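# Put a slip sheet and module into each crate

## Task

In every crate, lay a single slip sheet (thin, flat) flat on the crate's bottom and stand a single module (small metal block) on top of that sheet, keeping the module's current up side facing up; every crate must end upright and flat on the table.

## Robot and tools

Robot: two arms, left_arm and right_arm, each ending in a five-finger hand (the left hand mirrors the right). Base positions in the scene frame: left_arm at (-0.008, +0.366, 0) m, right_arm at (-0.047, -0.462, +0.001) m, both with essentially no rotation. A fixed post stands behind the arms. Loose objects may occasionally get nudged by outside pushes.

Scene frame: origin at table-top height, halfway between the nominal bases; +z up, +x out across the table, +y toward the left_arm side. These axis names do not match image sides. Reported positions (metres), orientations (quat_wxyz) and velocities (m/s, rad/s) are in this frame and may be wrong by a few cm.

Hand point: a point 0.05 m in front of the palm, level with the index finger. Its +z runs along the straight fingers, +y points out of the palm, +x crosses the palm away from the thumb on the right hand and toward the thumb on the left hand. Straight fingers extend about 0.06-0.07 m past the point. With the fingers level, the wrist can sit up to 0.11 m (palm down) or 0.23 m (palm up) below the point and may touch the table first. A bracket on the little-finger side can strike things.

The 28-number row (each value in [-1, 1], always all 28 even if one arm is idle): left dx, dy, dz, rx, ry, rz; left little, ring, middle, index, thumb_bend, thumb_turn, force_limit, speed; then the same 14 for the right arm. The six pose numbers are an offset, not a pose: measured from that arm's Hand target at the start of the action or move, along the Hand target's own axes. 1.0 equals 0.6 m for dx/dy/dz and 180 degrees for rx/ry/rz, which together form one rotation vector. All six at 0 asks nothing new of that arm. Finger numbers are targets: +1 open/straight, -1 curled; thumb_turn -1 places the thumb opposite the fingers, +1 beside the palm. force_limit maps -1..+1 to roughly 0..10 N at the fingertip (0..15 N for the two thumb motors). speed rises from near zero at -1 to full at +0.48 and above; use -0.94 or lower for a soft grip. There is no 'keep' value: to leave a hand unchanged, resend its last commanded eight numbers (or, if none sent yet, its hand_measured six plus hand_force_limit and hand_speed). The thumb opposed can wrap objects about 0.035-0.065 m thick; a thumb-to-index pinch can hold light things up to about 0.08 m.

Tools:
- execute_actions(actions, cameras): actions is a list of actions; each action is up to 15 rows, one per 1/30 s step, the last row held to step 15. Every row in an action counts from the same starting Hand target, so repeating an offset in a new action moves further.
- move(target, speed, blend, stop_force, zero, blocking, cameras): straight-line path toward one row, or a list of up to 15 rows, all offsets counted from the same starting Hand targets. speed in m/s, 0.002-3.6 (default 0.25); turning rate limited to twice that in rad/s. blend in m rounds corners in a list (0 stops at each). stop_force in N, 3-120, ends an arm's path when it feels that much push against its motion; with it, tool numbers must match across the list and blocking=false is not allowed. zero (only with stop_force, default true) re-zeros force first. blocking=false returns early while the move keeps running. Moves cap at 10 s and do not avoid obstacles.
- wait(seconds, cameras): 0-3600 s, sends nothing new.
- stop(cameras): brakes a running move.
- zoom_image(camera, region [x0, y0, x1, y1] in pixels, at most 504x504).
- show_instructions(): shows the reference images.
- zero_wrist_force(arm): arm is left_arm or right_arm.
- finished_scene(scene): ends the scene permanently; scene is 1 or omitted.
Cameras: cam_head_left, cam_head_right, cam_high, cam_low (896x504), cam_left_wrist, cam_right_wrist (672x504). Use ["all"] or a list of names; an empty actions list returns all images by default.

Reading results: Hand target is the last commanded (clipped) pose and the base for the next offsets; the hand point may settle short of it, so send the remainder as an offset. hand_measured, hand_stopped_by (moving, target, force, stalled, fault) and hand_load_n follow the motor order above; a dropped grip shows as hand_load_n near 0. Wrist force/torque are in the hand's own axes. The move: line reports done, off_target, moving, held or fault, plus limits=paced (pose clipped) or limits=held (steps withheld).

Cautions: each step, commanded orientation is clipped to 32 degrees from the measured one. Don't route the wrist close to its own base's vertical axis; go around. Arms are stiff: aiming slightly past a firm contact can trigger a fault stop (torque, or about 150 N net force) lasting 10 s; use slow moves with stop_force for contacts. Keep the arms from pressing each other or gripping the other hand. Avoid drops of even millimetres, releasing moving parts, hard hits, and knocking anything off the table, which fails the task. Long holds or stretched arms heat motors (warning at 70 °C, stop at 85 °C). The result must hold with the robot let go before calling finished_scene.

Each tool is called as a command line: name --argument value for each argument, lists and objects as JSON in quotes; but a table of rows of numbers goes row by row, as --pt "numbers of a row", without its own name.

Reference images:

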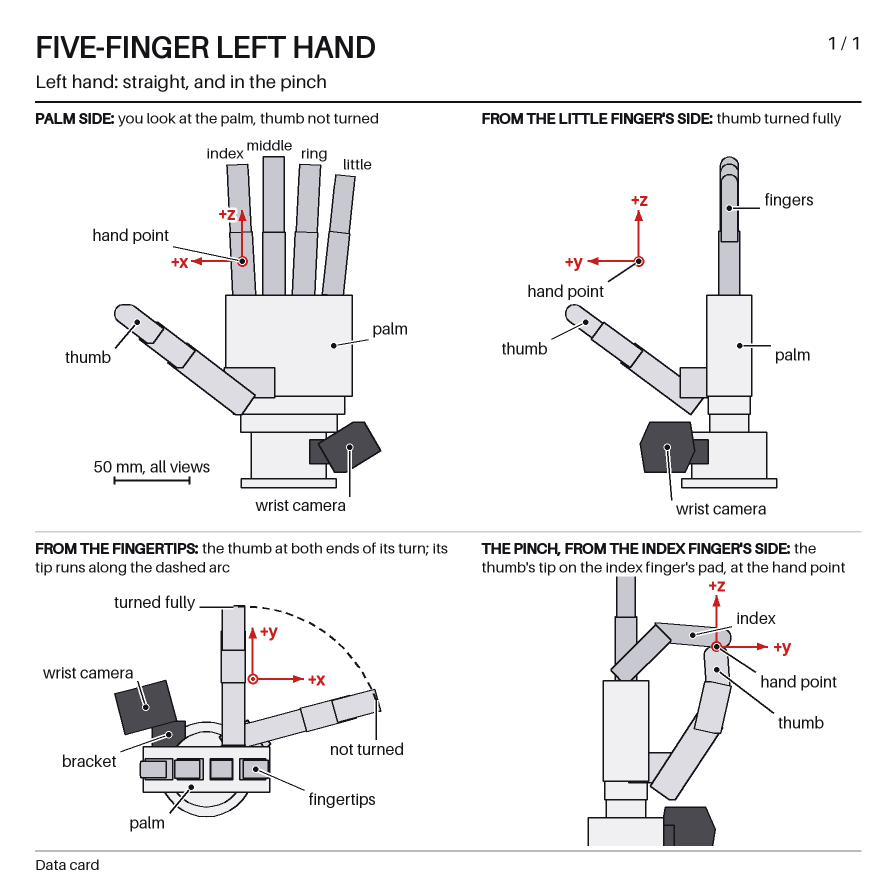

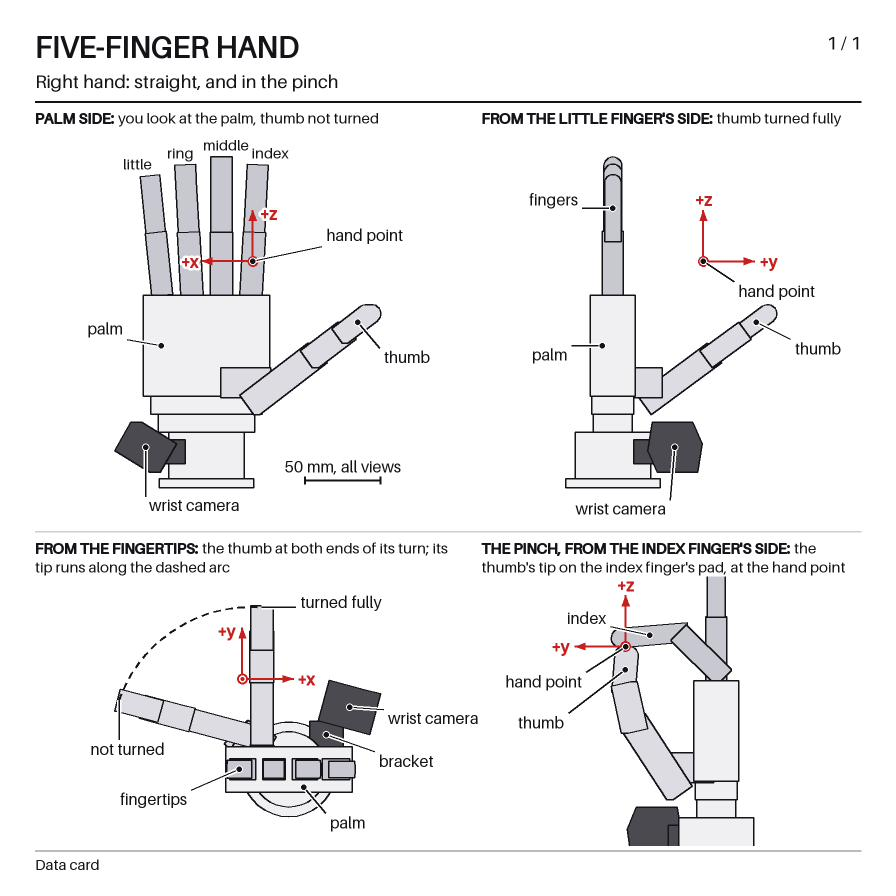

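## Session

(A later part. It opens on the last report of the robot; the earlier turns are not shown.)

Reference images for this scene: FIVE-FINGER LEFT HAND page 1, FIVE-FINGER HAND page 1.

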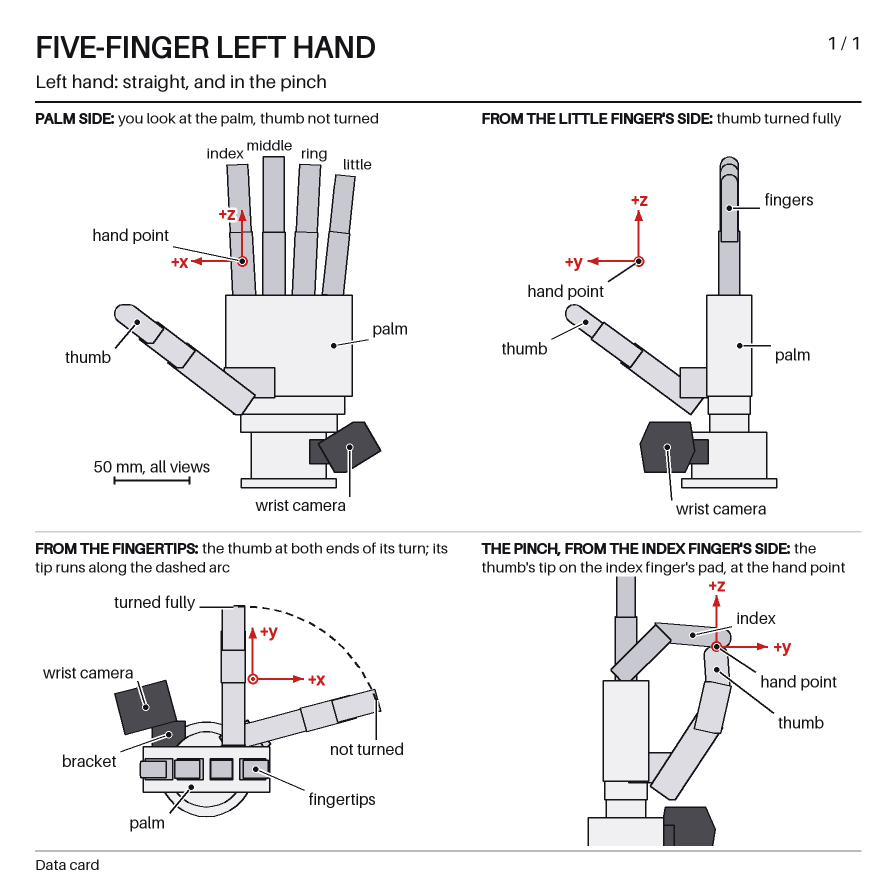

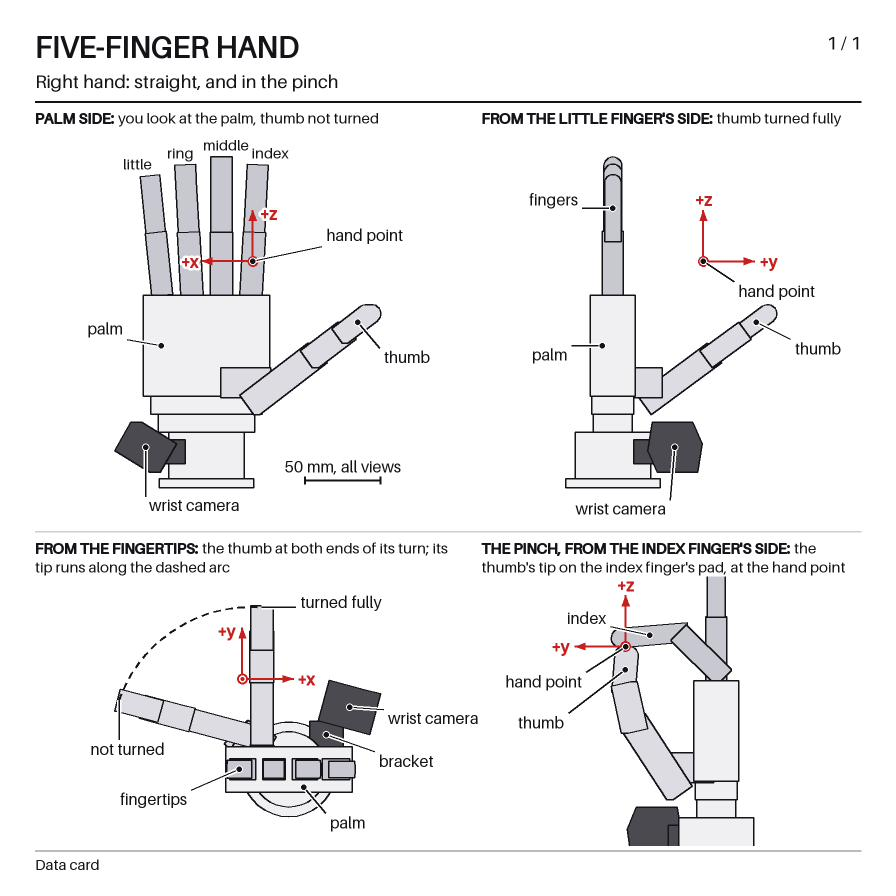

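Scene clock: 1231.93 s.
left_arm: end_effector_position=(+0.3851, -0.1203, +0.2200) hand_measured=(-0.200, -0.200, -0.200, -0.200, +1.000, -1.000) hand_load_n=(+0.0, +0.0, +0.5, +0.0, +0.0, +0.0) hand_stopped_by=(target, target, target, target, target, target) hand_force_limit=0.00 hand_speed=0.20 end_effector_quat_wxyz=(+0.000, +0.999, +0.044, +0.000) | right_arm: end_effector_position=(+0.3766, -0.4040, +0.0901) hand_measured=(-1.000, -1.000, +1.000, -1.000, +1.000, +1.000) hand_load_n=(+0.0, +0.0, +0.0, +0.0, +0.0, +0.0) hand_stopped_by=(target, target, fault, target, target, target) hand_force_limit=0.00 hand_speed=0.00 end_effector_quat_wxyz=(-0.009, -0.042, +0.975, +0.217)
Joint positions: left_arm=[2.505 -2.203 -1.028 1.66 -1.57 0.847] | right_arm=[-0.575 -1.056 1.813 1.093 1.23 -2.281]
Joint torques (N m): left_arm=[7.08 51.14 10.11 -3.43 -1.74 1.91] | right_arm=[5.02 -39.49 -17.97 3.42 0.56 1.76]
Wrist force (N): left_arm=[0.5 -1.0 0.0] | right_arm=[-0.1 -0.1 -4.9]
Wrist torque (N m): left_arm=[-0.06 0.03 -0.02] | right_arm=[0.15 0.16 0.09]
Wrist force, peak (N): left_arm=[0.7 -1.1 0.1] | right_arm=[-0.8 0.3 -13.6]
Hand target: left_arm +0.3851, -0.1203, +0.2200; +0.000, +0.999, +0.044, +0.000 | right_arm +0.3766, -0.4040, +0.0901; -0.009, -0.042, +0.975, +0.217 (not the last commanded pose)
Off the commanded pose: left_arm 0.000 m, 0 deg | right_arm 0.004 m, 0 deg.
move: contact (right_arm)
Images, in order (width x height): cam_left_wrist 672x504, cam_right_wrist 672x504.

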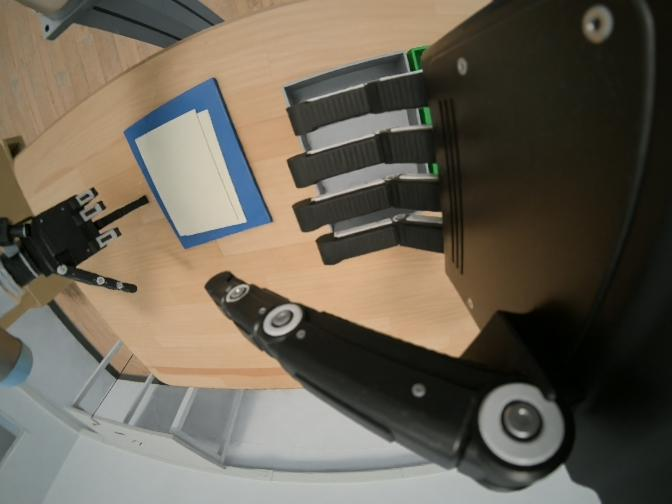

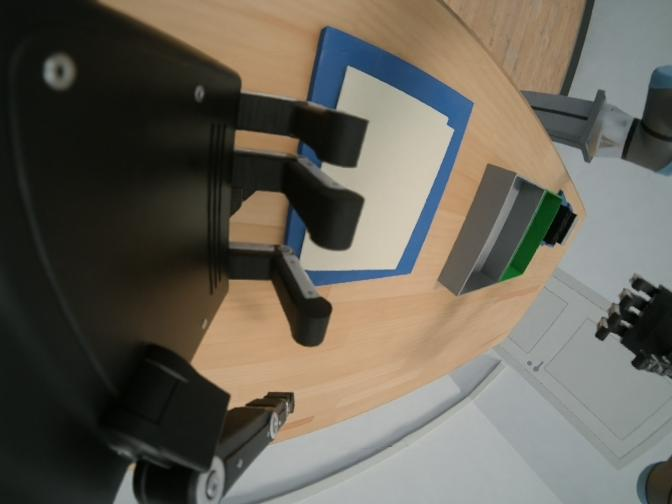

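move --pt "0 0 0 0 0 0 -0.2 -0.2 -0.2 -0.2 1 -1 0 0.2 0 0.0011 -0.0023 0 0 0 -1 -1 1 -1 1 1 0 0" --pt "0 0 0 0 0 0 -0.2 -0.2 -0.2 -0.2 1 -1 0 0.2 0.0025 0.1315 0.0585 0 0 0 -1 -1 1 -1 1 1 0 0" --speed '[0.02,0.04]' --cameras '["cam_right_wrist","cam_left_wrist"]'

zoom_image --camera "cam_left_wrist" --region '[0, 60, 400, 320]'

Scene clock: 1247.87 s.
left_arm: end_effector_position=(+0.3851, -0.1203, +0.2200) hand_measured=(-0.200, -0.200, -0.200, -0.200, +1.000, -1.000) hand_load_n=(+0.0, +0.0, +0.0, +0.0, +0.0, +0.5) hand_stopped_by=(target, target, target, target, target, target) hand_force_limit=0.00 hand_speed=0.20 end_effector_quat_wxyz=(+0.000, +0.999, +0.044, +0.000) | right_arm: end_effector_position=(+0.3727, -0.3790, +0.0893) hand_measured=(-1.000, -1.000, +1.000, -1.000, +1.000, +1.000) hand_load_n=(+0.0, +0.0, +0.0, +0.0, +0.0, +0.0) hand_stopped_by=(target, target, fault, target, target, target) hand_force_limit=0.00 hand_speed=0.00 end_effector_quat_wxyz=(-0.011, -0.045, +0.977, +0.206)
Joint positions: left_arm=[2.505 -2.203 -1.028 1.66 -1.57 0.847] | right_arm=[-0.516 -1.08 1.836 1.065 1.234 -2.222]
Joint torques (N m): left_arm=[6.15 49.98 11.38 -3.72 -2.04 1.74] | right_arm=[2.07 -30.81 -9.9 2.96 -0.21 0.33]
Wrist force (N): left_arm=[0.3 -0.9 0.0] | right_arm=[-14.1 -3.2 -11.3]
Wrist torque (N m): left_arm=[-0.06 0.05 -0.02] | right_arm=[0.65 0.09 -0.74]
Wrist force, peak (N): left_arm=[0.7 -1.1 0.1] | right_arm=[-37.3 -92.7 -118.8]
Hand target: left_arm +0.3851, -0.1203, +0.2200; +0.000, +0.999, +0.044, +0.000 | right_arm +0.3727, -0.3790, +0.0893; -0.011, -0.045, +0.977, +0.206 (not the last commanded pose)
Off the commanded pose: left_arm 0.000 m, 0 deg | right_arm 0.061 m, 1 deg.
FORCE FAULT: contact force on the right arm reached its limit, and that arm stopped. The contact can be on any part of that arm, not only on its tool. That arm's remaining commands of this call were not run. That arm is still stopped at the end of this call. That arm stays stopped for about 10 more seconds. Until then a move that you send moves the other arm only, and its call returns only when the move has ended. Once the stop has ended, the next robot result says so. If the stop ends while you think or write, that arm runs what you send next, counted from a new Hand target: where the arm stands when the stop ends. While its stop runs, that arm, its gripper or tool too, takes no new command. Until it ends, the stop uses up actions while you think or wait. An arm that is not stopped still takes commands.
move: fault (right_arm); path passed 1 of 2 targets
Images, in order (width x height): cam_left_wrist 672x504, cam_right_wrist 672x504.

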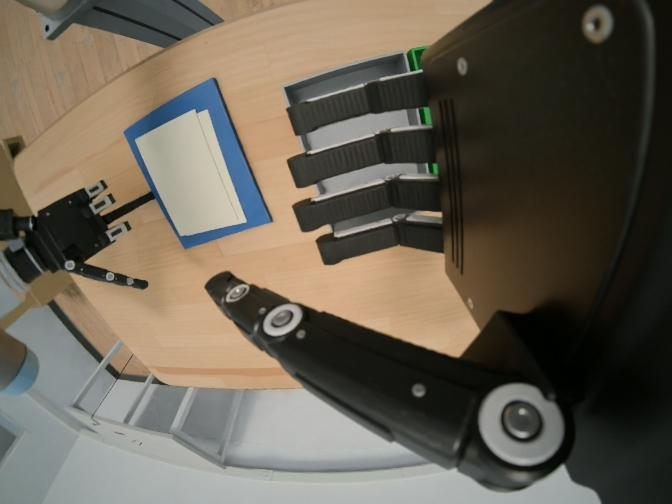

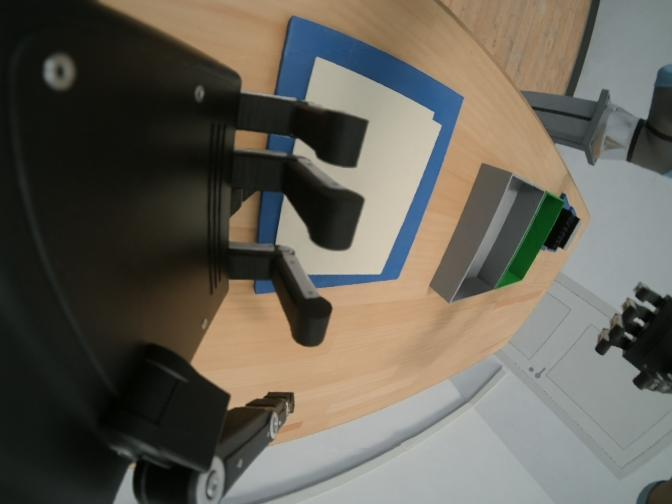

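Scaled by 1.260 from the camera's image (finer frame: 960x720).

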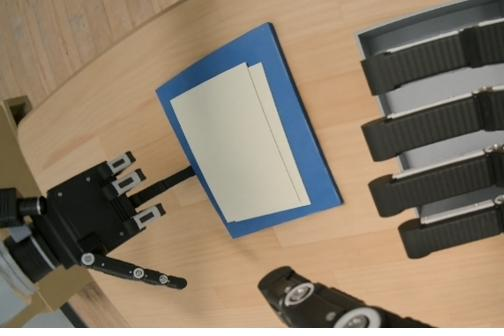

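move --target '[0,0,0,0,0,0,-0.2,-0.2,-0.2,-0.2,1,-1,0,0.2, 0.012,-0.06,-0.08,0,0,0,-1,-1,1,-1,1,1,0,0]' --speed 0.1 --cameras '["cam_right_wrist"]'

Scene clock: 1427.53 s.
left_arm: end_effector_position=(+0.3851, -0.1203, +0.2200) hand_measured=(-0.200, -0.200, -0.200, -0.200, +1.000, -1.000) hand_load_n=(+0.0, +0.0, +0.0, +0.0, +0.0, +0.0) hand_stopped_by=(target, target, target, target, target, target) hand_force_limit=0.00 hand_speed=0.20 end_effector_quat_wxyz=(+0.000, +0.999, +0.044, +0.000) | right_arm: end_effector_position=(+0.3705, -0.4318, +0.1186) hand_measured=(-1.000, -1.000, +1.000, -1.000, +1.000, +1.000) hand_load_n=(+0.0, +0.0, +0.0, +0.0, -0.5, +0.0) hand_stopped_by=(target, target, fault, target, target, target) hand_force_limit=0.00 hand_speed=0.00 end_effector_quat_wxyz=(-0.011, -0.045, +0.977, +0.206)
Joint positions: left_arm=[2.505 -2.203 -1.028 1.66 -1.57 0.847] | right_arm=[-0.631 -1.103 1.786 1.174 1.265 -2.339]
Joint torques (N m): left_arm=[6.47 49.57 11.08 -3.71 -1.98 1.99] | right_arm=[-5.14 -21.11 -9.53 2.61 -2.08 0.47]
Wrist force (N): left_arm=[0.5 -0.9 0.0] | right_arm=[-0.6 0.3 1.1]
Wrist torque (N m): left_arm=[-0.06 0.04 -0.01] | right_arm=[-0.08 0.05 0.05]
Wrist force, peak (N): left_arm=[0.6 -1.1 0.0] | right_arm=[-14.3 -3.5 -11.5]
Hand target: left_arm +0.3851, -0.1203, +0.2200; +0.000, +0.999, +0.044, +0.000 | right_arm +0.3704, -0.4318, +0.1186; -0.011, -0.045, +0.977, +0.206
Off the commanded pose: left_arm 0.000 m, 0 deg | right_arm 0.000 m, 0 deg.
FORCE FAULT, CONTINUED: the right arm's stop, for the force fault that an earlier result reported, is over. The rest of the stop counts as 19 of the actions that you can send in this scene. The stop ended before this call began, so that arm ran this call's commands, counted from a new Hand target: where the arm stood when the stop ended. During its stop the right arm's controller moved it back a little.
move: done

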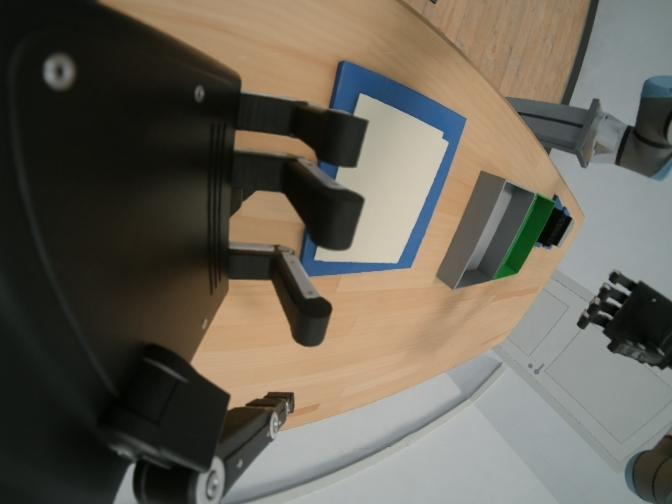

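move --target '[0.2715,-0.4668,-0.05,0,0,0.0278,1,1,1,1,1,-1,0,0.2, 0,0,0,0,0,0,-1,-1,1,-1,1,1,0,0]' --cameras '["cam_high"]'

Scene clock: 1437.97 s.
left_arm: end_effector_position=(+0.5227, +0.1729, +0.2499) hand_measured=(+1.000, +1.000, +1.000, +1.000, +1.000, -1.000) hand_load_n=(+0.0, +0.0, +0.0, +0.0, +0.0, +0.0) hand_stopped_by=(target, target, target, target, target, target) hand_force_limit=0.00 hand_speed=0.20 end_effector_quat_wxyz=(+0.000, +1.000, +0.000, -0.001) end_effector_velocity=(+0.000, +0.001, +0.000) end_effector_angular_velocity=(+0.000, +0.000, -0.003) | right_arm: end_effector_position=(+0.3704, -0.4318, +0.1186) hand_measured=(-1.000, -1.000, +1.000, -1.000, +1.000, +1.000) hand_load_n=(+0.0, +0.0, +0.0, +0.0, +0.0, +0.0) hand_stopped_by=(target, target, fault, target, target, target) hand_force_limit=0.00 hand_speed=0.00 end_effector_quat_wxyz=(-0.011, -0.045, +0.977, +0.206)
Joint positions: left_arm=[3.141 -2.084 -1.141 1.653 -1.571 1.571] | right_arm=[-0.632 -1.103 1.786 1.175 1.265 -2.339]
Joint velocities: left_arm=[0.002 0 0 0 0 0.005] | right_arm=[within noise]
Joint torques (N m): left_arm=[6.43 42.86 15.31 0.37 1.05 1.96] | right_arm=[-7.57 -21.49 -16.86 3.2 -1.81 -2.13]
Wrist force (N): left_arm=[0.4 -0.6 0.1] | right_arm=[-0.6 0.1 1.1]
Wrist torque (N m): left_arm=[-0.05 0.08 -0.04] | right_arm=[-0.11 0.04 0.05]
Wrist force, peak (N): left_arm=[1.2 -2.9 -0.2] | right_arm=[-0.7 0.4 1.3]
Hand target: left_arm +0.5228, +0.1730, +0.2499; +0.000, +1.000, +0.000, +0.000 | right_arm +0.3704, -0.4318, +0.1186; -0.011, -0.045, +0.977, +0.206
Off the commanded pose: left_arm 0.000 m, 0 deg | right_arm 0.000 m, 0 deg.
move: done

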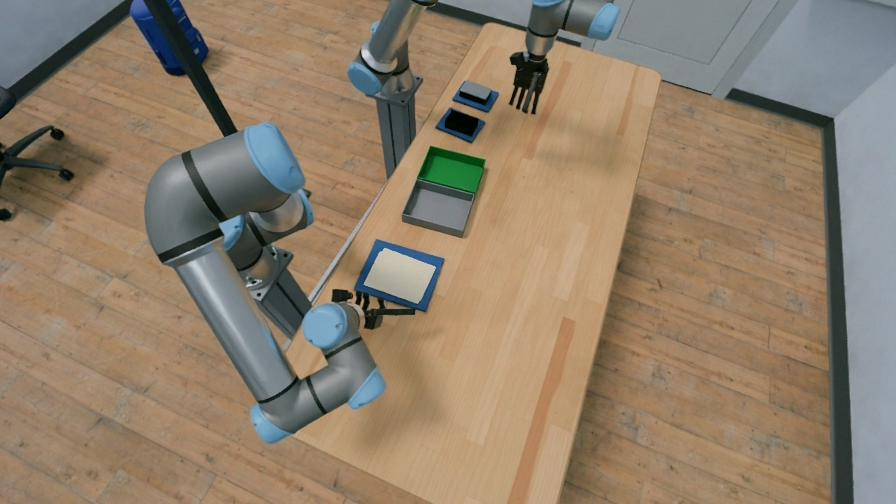

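move --pt "0 0.1003 -0.0479 -0.0833 0 0 1 1 1 1 1 -1 0 0.2 0 0 0 0 0 0 -1 -1 1 -1 1 1 0 0" --pt "0 0.1947 -0.1057 -0.1667 0 0 1 1 1 1 1 -1 0 0.2 0 0 0 0 0 0 -1 -1 1 -1 1 1 0 0" --pt "0 0.2649 -0.1925 -0.25 0 0 1 1 1 1 1 -1 0 0.2 0 0 0 0 0 0 -1 -1 1 -1 1 1 0 0" --pt "0 0.3103 -0.2947 -0.3333 0 0 1 1 1 1 1 -1 0 0.2 0 0 0 0 0 0 -1 -1 1 -1 1 1 0 0" --blend '[0.01,0.01,0.01,0]'

Scene clock: 1465.67 s.
left_arm: end_effector_position=(+0.5231, -0.0132, +0.4266) hand_measured=(+1.000, +1.000, +1.000, +1.000, +1.000, -1.000) hand_load_n=(+0.5, +0.0, +0.0, +0.0, +0.0, +0.0) hand_stopped_by=(target, target, target, target, target, target) hand_force_limit=0.00 hand_speed=0.20 end_effector_quat_wxyz=(+0.500, +0.866, +0.001, +0.000) end_effector_velocity=(-0.001, -0.001, +0.002) end_effector_angular_velocity=(-0.005, -0.001, -0.001) | right_arm: end_effector_position=(+0.3704, -0.4318, +0.1186) hand_measured=(-1.000, -1.000, +1.000, -1.000, +1.000, +1.000) hand_load_n=(+0.0, +0.0, +0.0, +0.0, +0.0, +0.0) hand_stopped_by=(target, target, fault, target, target, target) hand_force_limit=0.00 hand_speed=0.00 end_effector_quat_wxyz=(-0.011, -0.045, +0.977, +0.206)
Joint positions: left_arm=[3.142 -2.084 -1.143 1.653 -0.524 1.573] | right_arm=[-0.632 -1.103 1.786 1.175 1.265 -2.339]
Joint velocities: left_arm=[-0.001 0.001 0 -0.001 0.005 0] | right_arm=[within noise]
Joint torques (N m): left_arm=[4.63 43.2 24.74 -4.33 3.72 2.18] | right_arm=[-7.32 -21.75 -16.34 3.25 -1.3 -2.01]
Wrist force (N): left_arm=[0.4 -2.9 -0.2] | right_arm=[-0.5 0.3 1.1]
Wrist torque (N m): left_arm=[-0.37 0.07 0.04] | right_arm=[-0.08 0.03 0.05]
Wrist force, peak (N): left_arm=[0.4 -3.1 -0.1] | right_arm=[-0.8 0.1 1.3]
Hand target: left_arm +0.5231, -0.0132, +0.4267; +0.500, +0.866, +0.001, +0.000 | right_arm +0.3704, -0.4318, +0.1186; -0.011, -0.045, +0.977, +0.206
Off the commanded pose: left_arm 0.000 m, 0 deg | right_arm 0.000 m, 0 deg.
move: done

move --pt "0 0.1003 -0.0479 -0.0833 0 0 1 1 1 1 1 -1 0 0.2 0 0 0 0 0 0 -1 -1 1 -1 1 1 0 0" --pt "0 0.1947 -0.1057 -0.1667 0 0 1 1 1 1 1 -1 0 0.2 0 0 0 0 0 0 -1 -1 1 -1 1 1 0 0" --pt "0 0.2649 -0.1925 -0.25 0 0 1 1 1 1 1 -1 0 0.2 0 0 0 0 0 0 -1 -1 1 -1 1 1 0 0" --pt "0 0.3103 -0.2947 -0.3333 0 0 1 1 1 1 1 -1 0 0.2 0 0 0 0 0 0 -1 -1 1 -1 1 1 0 0" --blend '[0.01,0.01,0.01,0]' --cameras '["cam_high"]'

Scene clock: 1476.33 s.
left_arm: end_effector_position=(+0.5233, +0.0467, +0.6763) hand_measured=(+1.000, +1.000, +1.000, +1.000, +1.000, -1.000) hand_load_n=(+0.0, +0.0, +0.0, +0.0, +0.0, +0.0) hand_stopped_by=(target, target, target, target, target, target) hand_force_limit=0.00 hand_speed=0.20 end_effector_quat_wxyz=(+0.866, +0.500, +0.001, +0.000) end_effector_velocity=(+0.000, +0.001, +0.001) end_effector_angular_velocity=(-0.005, +0.000, -0.001) | right_arm: end_effector_position=(+0.3704, -0.4318, +0.1186) hand_measured=(-1.000, -1.000, +1.000, -1.000, +1.000, +1.000) hand_load_n=(+0.0, +0.0, +0.0, +0.0, +0.0, +0.0) hand_stopped_by=(target, target, fault, target, target, target) hand_force_limit=0.00 hand_speed=0.00 end_effector_quat_wxyz=(-0.011, -0.045, +0.977, +0.206)
Joint positions: left_arm=[3.142 -2.084 -1.143 1.657 0.523 1.569] | right_arm=[-0.632 -1.103 1.786 1.175 1.265 -2.339]
Joint velocities: left_arm=[0 0 0 0.001 0.005 -0.001] | right_arm=[within noise]
Joint torques (N m): left_arm=[5.13 38.12 17.23 0.23 3.99 -1.34] | right_arm=[-7.6 -21.89 -16.24 3.14 -1.13 -2.15]
Wrist force (N): left_arm=[0.2 -3.3 -1.2] | right_arm=[-0.5 0.1 1.2]
Wrist torque (N m): left_arm=[-0.55 0.08 -0.02] | right_arm=[-0.12 0.02 0.05]
Wrist force, peak (N): left_arm=[0.2 -3.8 -0.6] | right_arm=[-0.6 0.5 1.3]
Hand target: left_arm +0.5233, +0.0468, +0.6764; +0.866, +0.500, +0.001, +0.000 | right_arm +0.3704, -0.4318, +0.1186; -0.011, -0.045, +0.977, +0.206
Off the commanded pose: left_arm 0.000 m, 0 deg | right_arm 0.000 m, 0 deg.
move: done

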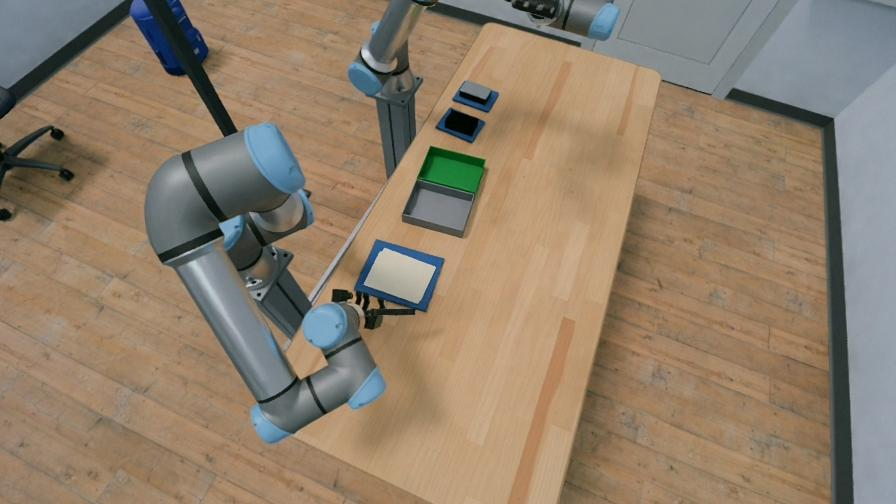

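move --pt "0 0.1003 -0.0479 -0.0833 0 0 1 1 1 1 1 -1 0 0.2 0 0 0 0 0 0 -1 -1 1 -1 1 1 0 0" --pt "0 0.1947 -0.1057 -0.1667 0 0 1 1 1 1 1 -1 0 0.2 0 0 0 0 0 0 -1 -1 1 -1 1 1 0 0" --pt "0 0.2649 -0.1925 -0.25 0 0 1 1 1 1 1 -1 0 0.2 0 0 0 0 0 0 -1 -1 1 -1 1 1 0 0" --pt "0 0.3103 -0.2947 -0.3333 0 0 1 1 1 1 1 -1 0 0.2 0 0 0 0 0 0 -1 -1 1 -1 1 1 0 0" --blend '[0.01,0.01,0.01,0]'

Scene clock: 1486.43 s.
left_arm: end_effector_position=(+0.5232, +0.2929, +0.7493) hand_measured=(+1.000, +1.000, +1.000, +1.000, +1.000, -1.000) hand_load_n=(+0.0, +0.0, +0.0, +0.0, +0.0, +0.0) hand_stopped_by=(target, target, target, target, target, target) hand_force_limit=0.00 hand_speed=0.20 end_effector_quat_wxyz=(+1.000, +0.000, +0.000, +0.000) end_effector_velocity=(+0.000, +0.002, +0.000) end_effector_angular_velocity=(-0.005, -0.001, +0.001) | right_arm: end_effector_position=(+0.3704, -0.4318, +0.1186) hand_measured=(-1.000, -1.000, +1.000, -1.000, +1.000, +1.000) hand_load_n=(+0.0, +0.0, +0.0, +0.0, +0.0, +0.0) hand_stopped_by=(target, target, fault, target, target, target) hand_force_limit=0.00 hand_speed=0.00 end_effector_quat_wxyz=(-0.011, -0.045, +0.977, +0.206)
Joint positions: left_arm=[3.141 -2.084 -1.143 1.656 1.57 1.571] | right_arm=[-0.632 -1.103 1.786 1.175 1.265 -2.339]
Joint velocities: left_arm=[0.001 0 0 0.001 0.005 0] | right_arm=[within noise]
Joint torques (N m): left_arm=[6.74 45.54 11.2 -0.26 2.37 -1.55] | right_arm=[-7.03 -21.25 -15.98 3.15 -0.86 -2.02]
Wrist force (N): left_arm=[-0.1 -1.4 -1.9] | right_arm=[-0.5 0.1 1.1]
Wrist torque (N m): left_arm=[-0.39 0.09 -0.08] | right_arm=[-0.11 0.03 0.05]
Wrist force, peak (N): left_arm=[0.1 -4.1 -1.0] | right_arm=[-0.6 0.4 1.3]
Hand target: left_arm +0.5232, +0.2930, +0.7492; +1.000, +0.000, +0.000, +0.000 | right_arm +0.3704, -0.4318, +0.1186; -0.011, -0.045, +0.977, +0.206
Off the commanded pose: left_arm 0.000 m, 0 deg | right_arm 0.000 m, 0 deg.
move: done

move --pt "0.1113 0 0.0155 0 0.0833 0 1 1 1 1 1 -1 0 0.2 0 0 0 0 0 0 -1 -1 1 -1 1 1 0 0" --pt "0.223 0 0.0017 0 0.1667 0 1 1 1 1 1 -1 0 0.2 0 0 0 0 0 0 -1 -1 1 -1 1 1 0 0" --pt "0.3273 0 -0.0407 0 0.25 0 1 1 1 1 1 -1 0 0.2 0 0 0 0 0 0 -1 -1 1 -1 1 1 0 0" --pt "0.417 0 -0.1083 0 0.3333 0 1 1 1 1 1 -1 0 0.2 0 0 0 0 0 0 -1 -1 1 -1 1 1 0 0" --blend '[0.01,0.01,0.01,0]'

move --pt "0.1113 0 0.0155 0 0.0833 0 1 1 1 1 1 -1 0 0.2 0 0 0 0 0 0 -1 -1 1 -1 1 1 0 0" --pt "0.223 0 0.0017 0 0.1667 0 1 1 1 1 1 -1 0 0.2 0 0 0 0 0 0 -1 -1 1 -1 1 1 0 0" --pt "0.3273 0 -0.0407 0 0.25 0 1 1 1 1 1 -1 0 0.2 0 0 0 0 0 0 -1 -1 1 -1 1 1 0 0" --pt "0.417 0 -0.1083 0 0.3333 0 1 1 1 1 1 -1 0 0.2 0 0 0 0 0 0 -1 -1 1 -1 1 1 0 0" --blend '[0.01,0.01,0.01,0]'

Scene clock: 1507.37 s.
left_arm: end_effector_position=(+0.7733, +0.2933, +0.6841) hand_measured=(+1.000, +1.000, +1.000, +1.000, +1.000, -1.000) hand_load_n=(+0.0, +0.0, +0.0, +0.0, +0.0, +0.0) hand_stopped_by=(target, target, target, target, target, target) hand_force_limit=0.00 hand_speed=0.20 end_effector_quat_wxyz=(+0.866, +0.000, +0.500, +0.000) | right_arm: end_effector_position=(+0.3704, -0.4318, +0.1186) hand_measured=(-1.000, -1.000, +1.000, -1.000, +1.000, +1.000) hand_load_n=(+0.0, +0.0, +0.0, +0.0, +0.0, +0.0) hand_stopped_by=(target, target, fault, target, target, target) hand_force_limit=0.00 hand_speed=0.00 end_effector_quat_wxyz=(-0.011, -0.045, +0.977, +0.206)
Joint positions: left_arm=[3.141 -2.082 -1.146 0.609 1.571 1.571] | right_arm=[-0.632 -1.103 1.786 1.175 1.265 -2.339]
Joint torques (N m): left_arm=[-8.26 48.29 11.44 -2.73 2.08 2.1] | right_arm=[-6.82 -21.7 -17.35 3.01 -0.48 -2.05]
Wrist force (N): left_arm=[0.5 -1.8 -1.8] | right_arm=[-0.7 0.1 1.1]
Wrist torque (N m): left_arm=[-0.34 0.07 -0.24] | right_arm=[-0.11 0.06 0.04]
Wrist force, peak (N): left_arm=[0.3 -1.8 -2.2] | right_arm=[-0.6 0.2 1.4]
Hand target: left_arm +0.7733, +0.2933, +0.6840; +0.866, +0.000, +0.500, +0.000 | right_arm +0.3704, -0.4318, +0.1186; -0.011, -0.045, +0.977, +0.206
Off the commanded pose: left_arm 0.000 m, 0 deg | right_arm 0.000 m, 0 deg.
move: done

Scene clock: 1509.93 s.
left_arm: end_effector_position=(+0.8420, +0.2934, +0.4349) hand_measured=(+1.000, +1.000, +1.000, +1.000, +1.000, -1.000) hand_load_n=(+0.0, +0.0, +0.0, +0.0, +0.0, +0.5) hand_stopped_by=(target, target, target, target, target, target) hand_force_limit=0.00 hand_speed=0.20 end_effector_quat_wxyz=(+0.500, +0.000, +0.866, +0.000) | right_arm: end_effector_position=(+0.3704, -0.4318, +0.1186) hand_measured=(-1.000, -1.000, +1.000, -1.000, +1.000, +1.000) hand_load_n=(+0.0, +0.0, +0.5, +0.0, +0.0, +0.0) hand_stopped_by=(target, target, fault, target, target, target) hand_force_limit=0.00 hand_speed=0.00 end_effector_quat_wxyz=(-0.011, -0.045, +0.977, +0.206)
Joint positions: left_arm=[3.141 -2.082 -1.144 -0.44 1.571 1.571] | right_arm=[-0.632 -1.103 1.786 1.175 1.265 -2.339]
Joint torques (N m): left_arm=[-2.92 50.59 14.58 0.19 2.32 -1.17] | right_arm=[-7.55 -21.79 -16.67 2.9 -0.42 -1.8]
Wrist force (N): left_arm=[0.8 -1.1 -0.7] | right_arm=[-0.7 0.1 1.0]
Wrist torque (N m): left_arm=[-0.11 0.08 -0.26] | right_arm=[-0.10 0.06 0.04]
Wrist force, peak (N): left_arm=[0.0 -1.7 -2.1] | right_arm=[-0.6 0.3 1.3]
Hand target: left_arm +0.8419, +0.2934, +0.4348; +0.500, +0.000, +0.866, +0.000 | right_arm +0.3704, -0.4318, +0.1186; -0.011, -0.045, +0.977, +0.206
Off the commanded pose: left_arm 0.000 m, 0 deg | right_arm 0.000 m, 0 deg.
move: done

move --pt "0.1113 0 0.0155 0 0.0833 0 1 1 1 1 1 -1 0 0.2 0 0 0 0 0 0 -1 -1 1 -1 1 1 0 0" --pt "0.223 0 0.0017 0 0.1667 0 1 1 1 1 1 -1 0 0.2 0 0 0 0 0 0 -1 -1 1 -1 1 1 0 0" --pt "0.3273 0 -0.0407 0 0.25 0 1 1 1 1 1 -1 0 0.2 0 0 0 0 0 0 -1 -1 1 -1 1 1 0 0" --pt "0.417 0 -0.1083 0 0.3333 0 1 1 1 1 1 -1 0 0.2 0 0 0 0 0 0 -1 -1 1 -1 1 1 0 0" --blend '[0.01,0.01,0.01,0]' --cameras '["cam_high"]'

Scene clock: 1519.50 s.
left_arm: end_effector_position=(+0.6605, +0.2934, +0.2507) hand_measured=(+1.000, +1.000, +1.000, +1.000, +1.000, -1.000) hand_load_n=(+0.0, +0.0, +0.0, +0.0, +0.0, +0.0) hand_stopped_by=(target, target, target, target, target, target) hand_force_limit=0.00 hand_speed=0.20 end_effector_quat_wxyz=(+0.000, +0.000, +1.000, +0.000) | right_arm: end_effector_position=(+0.3704, -0.4318, +0.1186) hand_measured=(-1.000, -1.000, +1.000, -1.000, +1.000, +1.000) hand_load_n=(+0.0, +0.0, +0.0, +0.0, +0.0, +0.0) hand_stopped_by=(target, target, fault, target, target, target) hand_force_limit=0.00 hand_speed=0.00 end_effector_quat_wxyz=(-0.011, -0.045, +0.977, +0.206)
Joint positions: left_arm=[3.141 -2.084 -1.139 -1.49 1.571 1.571] | right_arm=[-0.632 -1.103 1.786 1.175 1.265 -2.339]
Joint torques (N m): left_arm=[4.43 51.22 13.83 0.13 -0.13 -1.23] | right_arm=[-7.71 -22.82 -16.53 3.07 -0.04 -2.09]
Wrist force (N): left_arm=[-0.3 -0.3 0.0] | right_arm=[-0.7 0.2 1.2]
Wrist torque (N m): left_arm=[0.03 0.24 -0.11] | right_arm=[-0.11 0.05 0.04]
Wrist force, peak (N): left_arm=[0.7 -1.4 -0.7] | right_arm=[-0.7 0.5 1.3]
Hand target: left_arm +0.6604, +0.2933, +0.2507; +0.000, +0.000, +1.000, +0.000 | right_arm +0.3704, -0.4318, +0.1186; -0.011, -0.045, +0.977, +0.206
Off the commanded pose: left_arm 0.000 m, 0 deg | right_arm 0.000 m, 0 deg.
move: done

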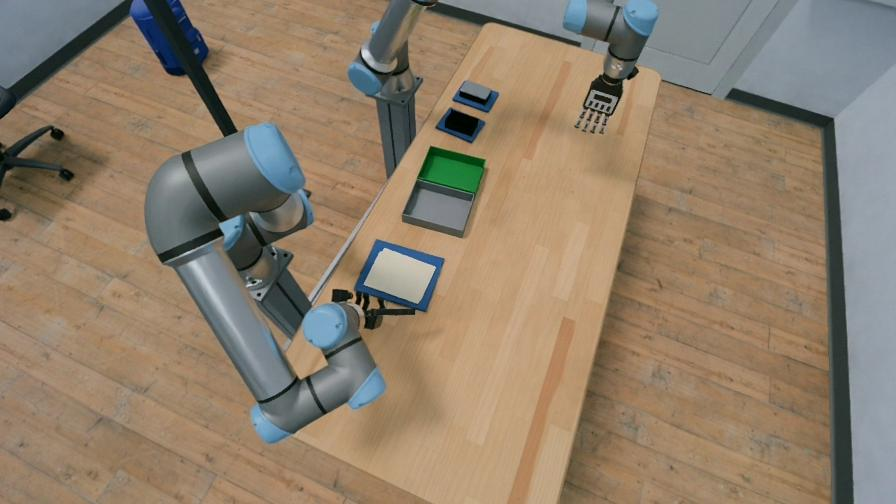

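move --target '[0.267,-0.322,0,0,0,-0.5,1,1,1,1,1,-1,0,0.2, 0,0,0,0,0,0,-1,-1,1,-1,1,1,0,0]'

move --target '[0.4167,0.1917,0.0833,0,0,-0.5278,1,1,1,1,1,-1,0,0.2, 0,0,0,0,0,0,-1,-1,1,-1,1,1,0,0]' --cameras '["cam_high","cam_left_wrist"]'

Scene clock: 1536.17 s.
left_arm: end_effector_position=(+0.5003, +0.1000, +0.2507) hand_measured=(+1.000, +1.000, +1.000, +1.000, +1.000, -1.000) hand_load_n=(+0.0, +0.0, +0.0, -0.5, +0.0, +0.0) hand_stopped_by=(target, target, target, target, target, target) hand_force_limit=0.00 hand_speed=0.20 end_effector_quat_wxyz=(+0.000, +0.707, -0.707, +0.000) end_effector_velocity=(+0.000, -0.001, +0.001) end_effector_angular_velocity=(+0.000, -0.001, +0.005) | right_arm: end_effector_position=(+0.3704, -0.4318, +0.1186) hand_measured=(-1.000, -1.000, +1.000, -1.000, +1.000, +1.000) hand_load_n=(+0.0, +0.0, +0.0, +0.5, +0.0, +0.0) hand_stopped_by=(target, target, fault, target, target, target) hand_force_limit=0.00 hand_speed=0.00 end_effector_quat_wxyz=(-0.011, -0.045, +0.977, +0.206)
Joint positions: left_arm=[2.966 -1.845 -1.478 -1.39 1.571 -0.174] | right_arm=[-0.632 -1.103 1.786 1.175 1.265 -2.339]
Joint velocities: left_arm=[-0.001 0.002 0 -0.001 0 -0.006] | right_arm=[within noise]
Joint torques (N m): left_arm=[6.9 35.14 33.82 -0.25 2.52 -1.41] | right_arm=[-6.94 -21.12 -15.91 3.06 0.33 -1.86]
Wrist force (N): left_arm=[-0.3 -0.5 0.1] | right_arm=[-0.5 0.1 1.1]
Wrist torque (N m): left_arm=[-0.01 0.21 -0.13] | right_arm=[-0.11 0.03 0.05]
Wrist force, peak (N): left_arm=[-0.8 -0.7 0.0] | right_arm=[-0.5 0.2 1.4]
Hand target: left_arm +0.5003, +0.1000, +0.2508; +0.000, +0.707, -0.707, +0.000 | right_arm +0.3704, -0.4318, +0.1186; -0.011, -0.045, +0.977, +0.206
Off the commanded pose: left_arm 0.000 m, 0 deg | right_arm 0.000 m, 0 deg.
move: done

Scene clock: 1539.97 s.
left_arm: end_effector_position=(+0.3856, -0.1501, +0.2008) hand_measured=(+1.000, +1.000, +1.000, +1.000, +1.000, -1.000) hand_load_n=(+0.0, +0.0, +0.0, +0.0, -0.5, +0.0) hand_stopped_by=(target, target, target, target, target, target) hand_force_limit=0.00 hand_speed=0.20 end_effector_quat_wxyz=(+0.000, +0.999, +0.044, +0.000) end_effector_velocity=(-0.001, +0.000, -0.001) end_effector_angular_velocity=(+0.002, +0.002, +0.005) | right_arm: end_effector_position=(+0.3704, -0.4318, +0.1186) hand_measured=(-1.000, -1.000, +1.000, -1.000, +1.000, +1.000) hand_load_n=(+0.0, +0.5, +0.0, +0.0, +0.0, +0.0) hand_stopped_by=(target, target, fault, target, target, target) hand_force_limit=0.00 hand_speed=0.00 end_effector_quat_wxyz=(-0.011, -0.045, +0.977, +0.206)
Joint positions: left_arm=[2.463 -1.796 -1.671 -1.245 1.571 -2.336] | right_arm=[-0.632 -1.103 1.786 1.175 1.265 -2.339]
Joint velocities: left_arm=[-0.002 -0.001 -0.001 -0.001 0 -0.007] | right_arm=[within noise]
Joint torques (N m): left_arm=[-3.65 36.01 12.47 -0.38 2.4 -1.26] | right_arm=[-7.19 -22.72 -16 3.16 0.59 -1.85]
Wrist force (N): left_arm=[0.0 -0.5 -0.1] | right_arm=[-0.5 0.1 1.1]
Wrist torque (N m): left_arm=[0.02 0.14 -0.11] | right_arm=[-0.10 0.03 0.05]
Wrist force, peak (N): left_arm=[-0.9 -1.1 0.0] | right_arm=[-0.7 0.3 1.4]
Hand target: left_arm +0.3855, -0.1501, +0.2008; +0.000, +0.999, +0.044, +0.000 | right_arm +0.3704, -0.4318, +0.1186; -0.011, -0.045, +0.977, +0.206
Off the commanded pose: left_arm 0.000 m, 0 deg | right_arm 0.000 m, 0 deg.
move: done

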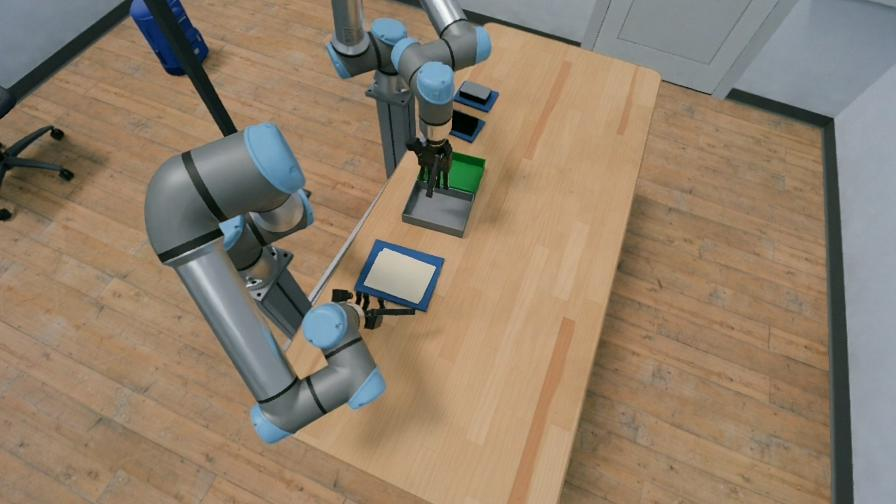

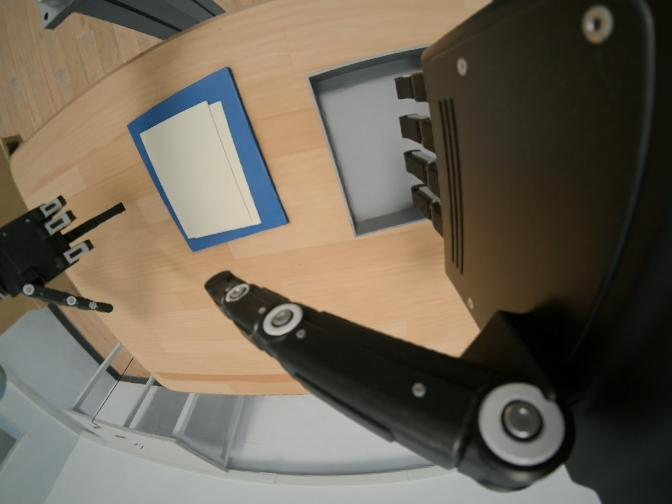

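move --target '[0,0,0,0,0,0,1,1,1,1,1,-1,0,0.2, -0.0187,0.177,0.0708,-0.0067,0,0,-1,-1,1,-1,1,1,0,0]'

move --target '[0,0,0,0,0,0,1,1,1,1,1,-1,0,0.2, 0,-0.0247,0.0529,0,0,0,-1,-1,1,-1,1,1,0,0]' --speed 0.01 --stop_force 4

Scene clock: 1554.63 s.
left_arm: end_effector_position=(+0.3855, -0.1501, +0.2008) hand_measured=(+1.000, +1.000, +1.000, +1.000, +1.000, -1.000) hand_load_n=(+0.0, +0.0, +0.0, +0.0, +0.0, +0.0) hand_stopped_by=(target, target, target, target, target, target) hand_force_limit=0.00 hand_speed=0.20 end_effector_quat_wxyz=(+0.000, +0.999, +0.044, +0.000) | right_arm: end_effector_position=(+0.3710, -0.3170, +0.1227) hand_measured=(-1.000, -1.000, +1.000, -1.000, +1.000, +1.000) hand_load_n=(+0.0, +0.0, +0.0, +0.0, +0.0, +0.0) hand_stopped_by=(target, target, fault, target, target, target) hand_force_limit=0.00 hand_speed=0.00 end_effector_quat_wxyz=(-0.011, -0.045, +0.975, +0.217)
Joint positions: left_arm=[2.462 -1.796 -1.672 -1.245 1.571 -2.337] | right_arm=[-0.382 -1.149 1.833 1.099 1.186 -2.087]
Joint torques (N m): left_arm=[-7.05 38.29 12.43 -0.1 2.12 1.75] | right_arm=[7.66 -20.46 -5.83 2.55 -1.13 2.28]
Wrist force (N): left_arm=[-0.2 -0.3 0.1] | right_arm=[-0.1 0.6 1.0]
Wrist torque (N m): left_arm=[0.04 0.17 -0.09] | right_arm=[-0.04 -0.04 0.13]
Wrist force, peak (N): left_arm=[0.1 -0.8 -0.1] | right_arm=[0.0 2.9 1.9]
Hand target: left_arm +0.3855, -0.1501, +0.2008; +0.000, +0.999, +0.044, +0.000 | right_arm +0.3710, -0.3170, +0.1227; -0.011, -0.045, +0.975, +0.217
Off the commanded pose: left_arm 0.000 m, 0 deg | right_arm 0.000 m, 0 deg.
move: done

Scene clock: 1557.67 s.
left_arm: end_effector_position=(+0.3855, -0.1501, +0.2008) hand_measured=(+1.000, +1.000, +1.000, +1.000, +1.000, -1.000) hand_load_n=(+0.0, +0.0, +0.0, +0.0, +0.0, +0.5) hand_stopped_by=(target, target, target, target, target, target) hand_force_limit=0.00 hand_speed=0.20 end_effector_quat_wxyz=(+0.000, +0.999, +0.044, +0.000) | right_arm: end_effector_position=(+0.3709, -0.3169, +0.1023) hand_measured=(-1.000, -1.000, +1.000, -1.000, +1.000, +1.000) hand_load_n=(+0.0, +0.0, -2.0, +0.0, +0.0, +0.0) hand_stopped_by=(target, target, fault, target, target, target) hand_force_limit=0.00 hand_speed=0.00 end_effector_quat_wxyz=(-0.011, -0.045, +0.975, +0.217)
Joint positions: left_arm=[2.462 -1.796 -1.672 -1.245 1.571 -2.337] | right_arm=[-0.382 -1.116 1.85 1.05 1.185 -2.087]
Joint torques (N m): left_arm=[-2.8 37.94 14.48 0.17 1.91 1.7] | right_arm=[4.31 -38.29 -19.33 3.4 0.66 0.36]
Wrist force (N): left_arm=[-0.2 -0.6 0.2] | right_arm=[-0.1 2.1 -0.9]
Wrist torque (N m): left_arm=[-0.01 0.17 -0.09] | right_arm=[-0.01 0.04 0.16]
Wrist force, peak (N): left_arm=[-0.1 -0.8 0.1] | right_arm=[-0.5 3.4 -6.2]
Hand target: left_arm +0.3855, -0.1501, +0.2008; +0.000, +0.999, +0.044, +0.000 | right_arm +0.3709, -0.3169, +0.1023; -0.011, -0.045, +0.975, +0.217 (not the last commanded pose)
Off the commanded pose: left_arm 0.000 m, 0 deg | right_arm 0.015 m, 0 deg.
move: contact (right_arm)

move --target '[0,0,0,0,0,0,1,1,1,1,1,-1,0,0.2, 0.0046,-0.0486,-0.0215,0,0,0,-1,-1,1,-1,1,1,0,0]' --speed 0.03 --cameras '["cam_left_wrist","cam_right_wrist"]'

zoom_image --camera "cam_left_wrist" --region '[0, 40, 300, 300]'

Scene clock: 1566.27 s.
left_arm: end_effector_position=(+0.3855, -0.1501, +0.2008) hand_measured=(+1.000, +1.000, +1.000, +1.000, +1.000, -1.000) hand_load_n=(+0.0, +0.0, +0.0, +0.0, +0.0, +0.0) hand_stopped_by=(target, target, target, target, target, target) hand_force_limit=0.00 hand_speed=0.20 end_effector_quat_wxyz=(+0.000, +0.999, +0.044, +0.000) | right_arm: end_effector_position=(+0.3711, -0.3490, +0.1016) hand_measured=(-1.000, -1.000, +1.000, -1.000, +1.000, +1.000) hand_load_n=(+0.0, +0.0, -5.0, +0.5, +0.0, +0.0) hand_stopped_by=(target, target, fault, target, target, target) hand_force_limit=0.00 hand_speed=0.00 end_effector_quat_wxyz=(-0.011, -0.045, +0.975, +0.217) end_effector_velocity=(+0.000, +0.001, +0.000) end_effector_angular_velocity=(-0.001, +0.001, -0.003)
Joint positions: left_arm=[2.462 -1.796 -1.672 -1.245 1.571 -2.337] | right_arm=[-0.458 -1.106 1.845 1.074 1.203 -2.167]
Joint velocities: left_arm=[within noise] | right_arm=[0.004 0 0 -0.002 -0.001 0.007]
Joint torques (N m): left_arm=[-0.05 37.59 14.93 0.7 0.49 1.88] | right_arm=[7.62 -28.98 -12.5 0.63 -0.09 2.21]
Wrist force (N): left_arm=[0.0 -0.5 0.1] | right_arm=[-1.1 5.0 -6.6]
Wrist torque (N m): left_arm=[0.02 0.15 -0.08] | right_arm=[0.36 0.20 0.16]
Wrist force, peak (N): left_arm=[0.0 -0.8 -0.2] | right_arm=[-1.1 5.0 -6.6]
Hand target: left_arm +0.3855, -0.1501, +0.2008; +0.000, +0.999, +0.044, +0.000 | right_arm +0.3711, -0.3489, +0.1016; -0.011, -0.045, +0.975, +0.217
Off the commanded pose: left_arm 0.000 m, 0 deg | right_arm 0.000 m, 0 deg.
move: done

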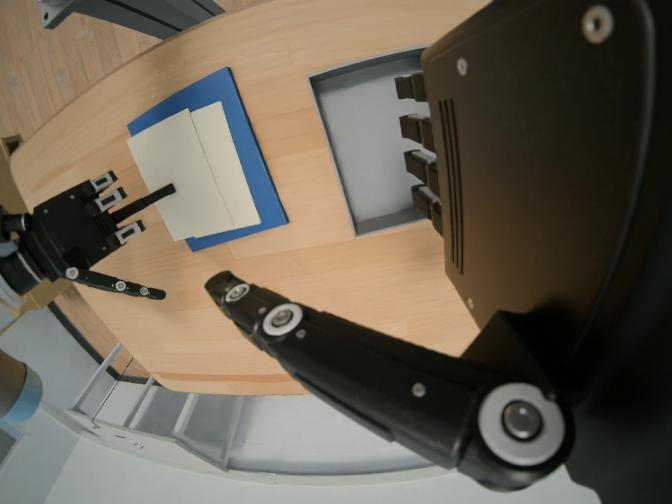

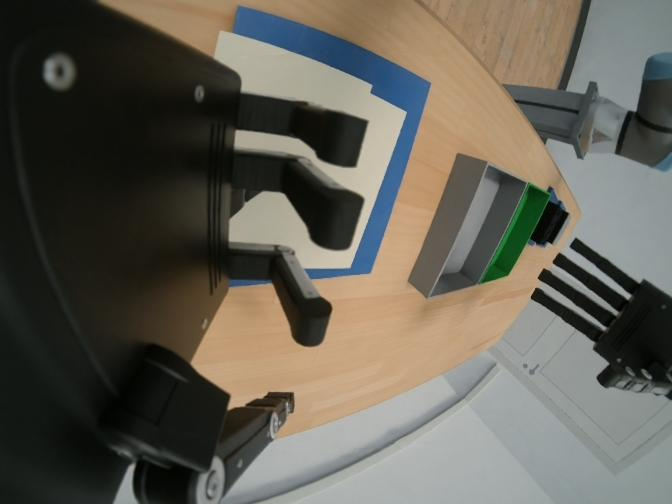

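Scaled by 1.680 from the camera's image (finer frame: 960x720).

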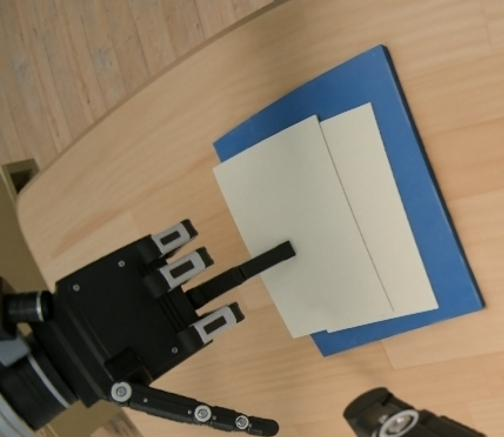

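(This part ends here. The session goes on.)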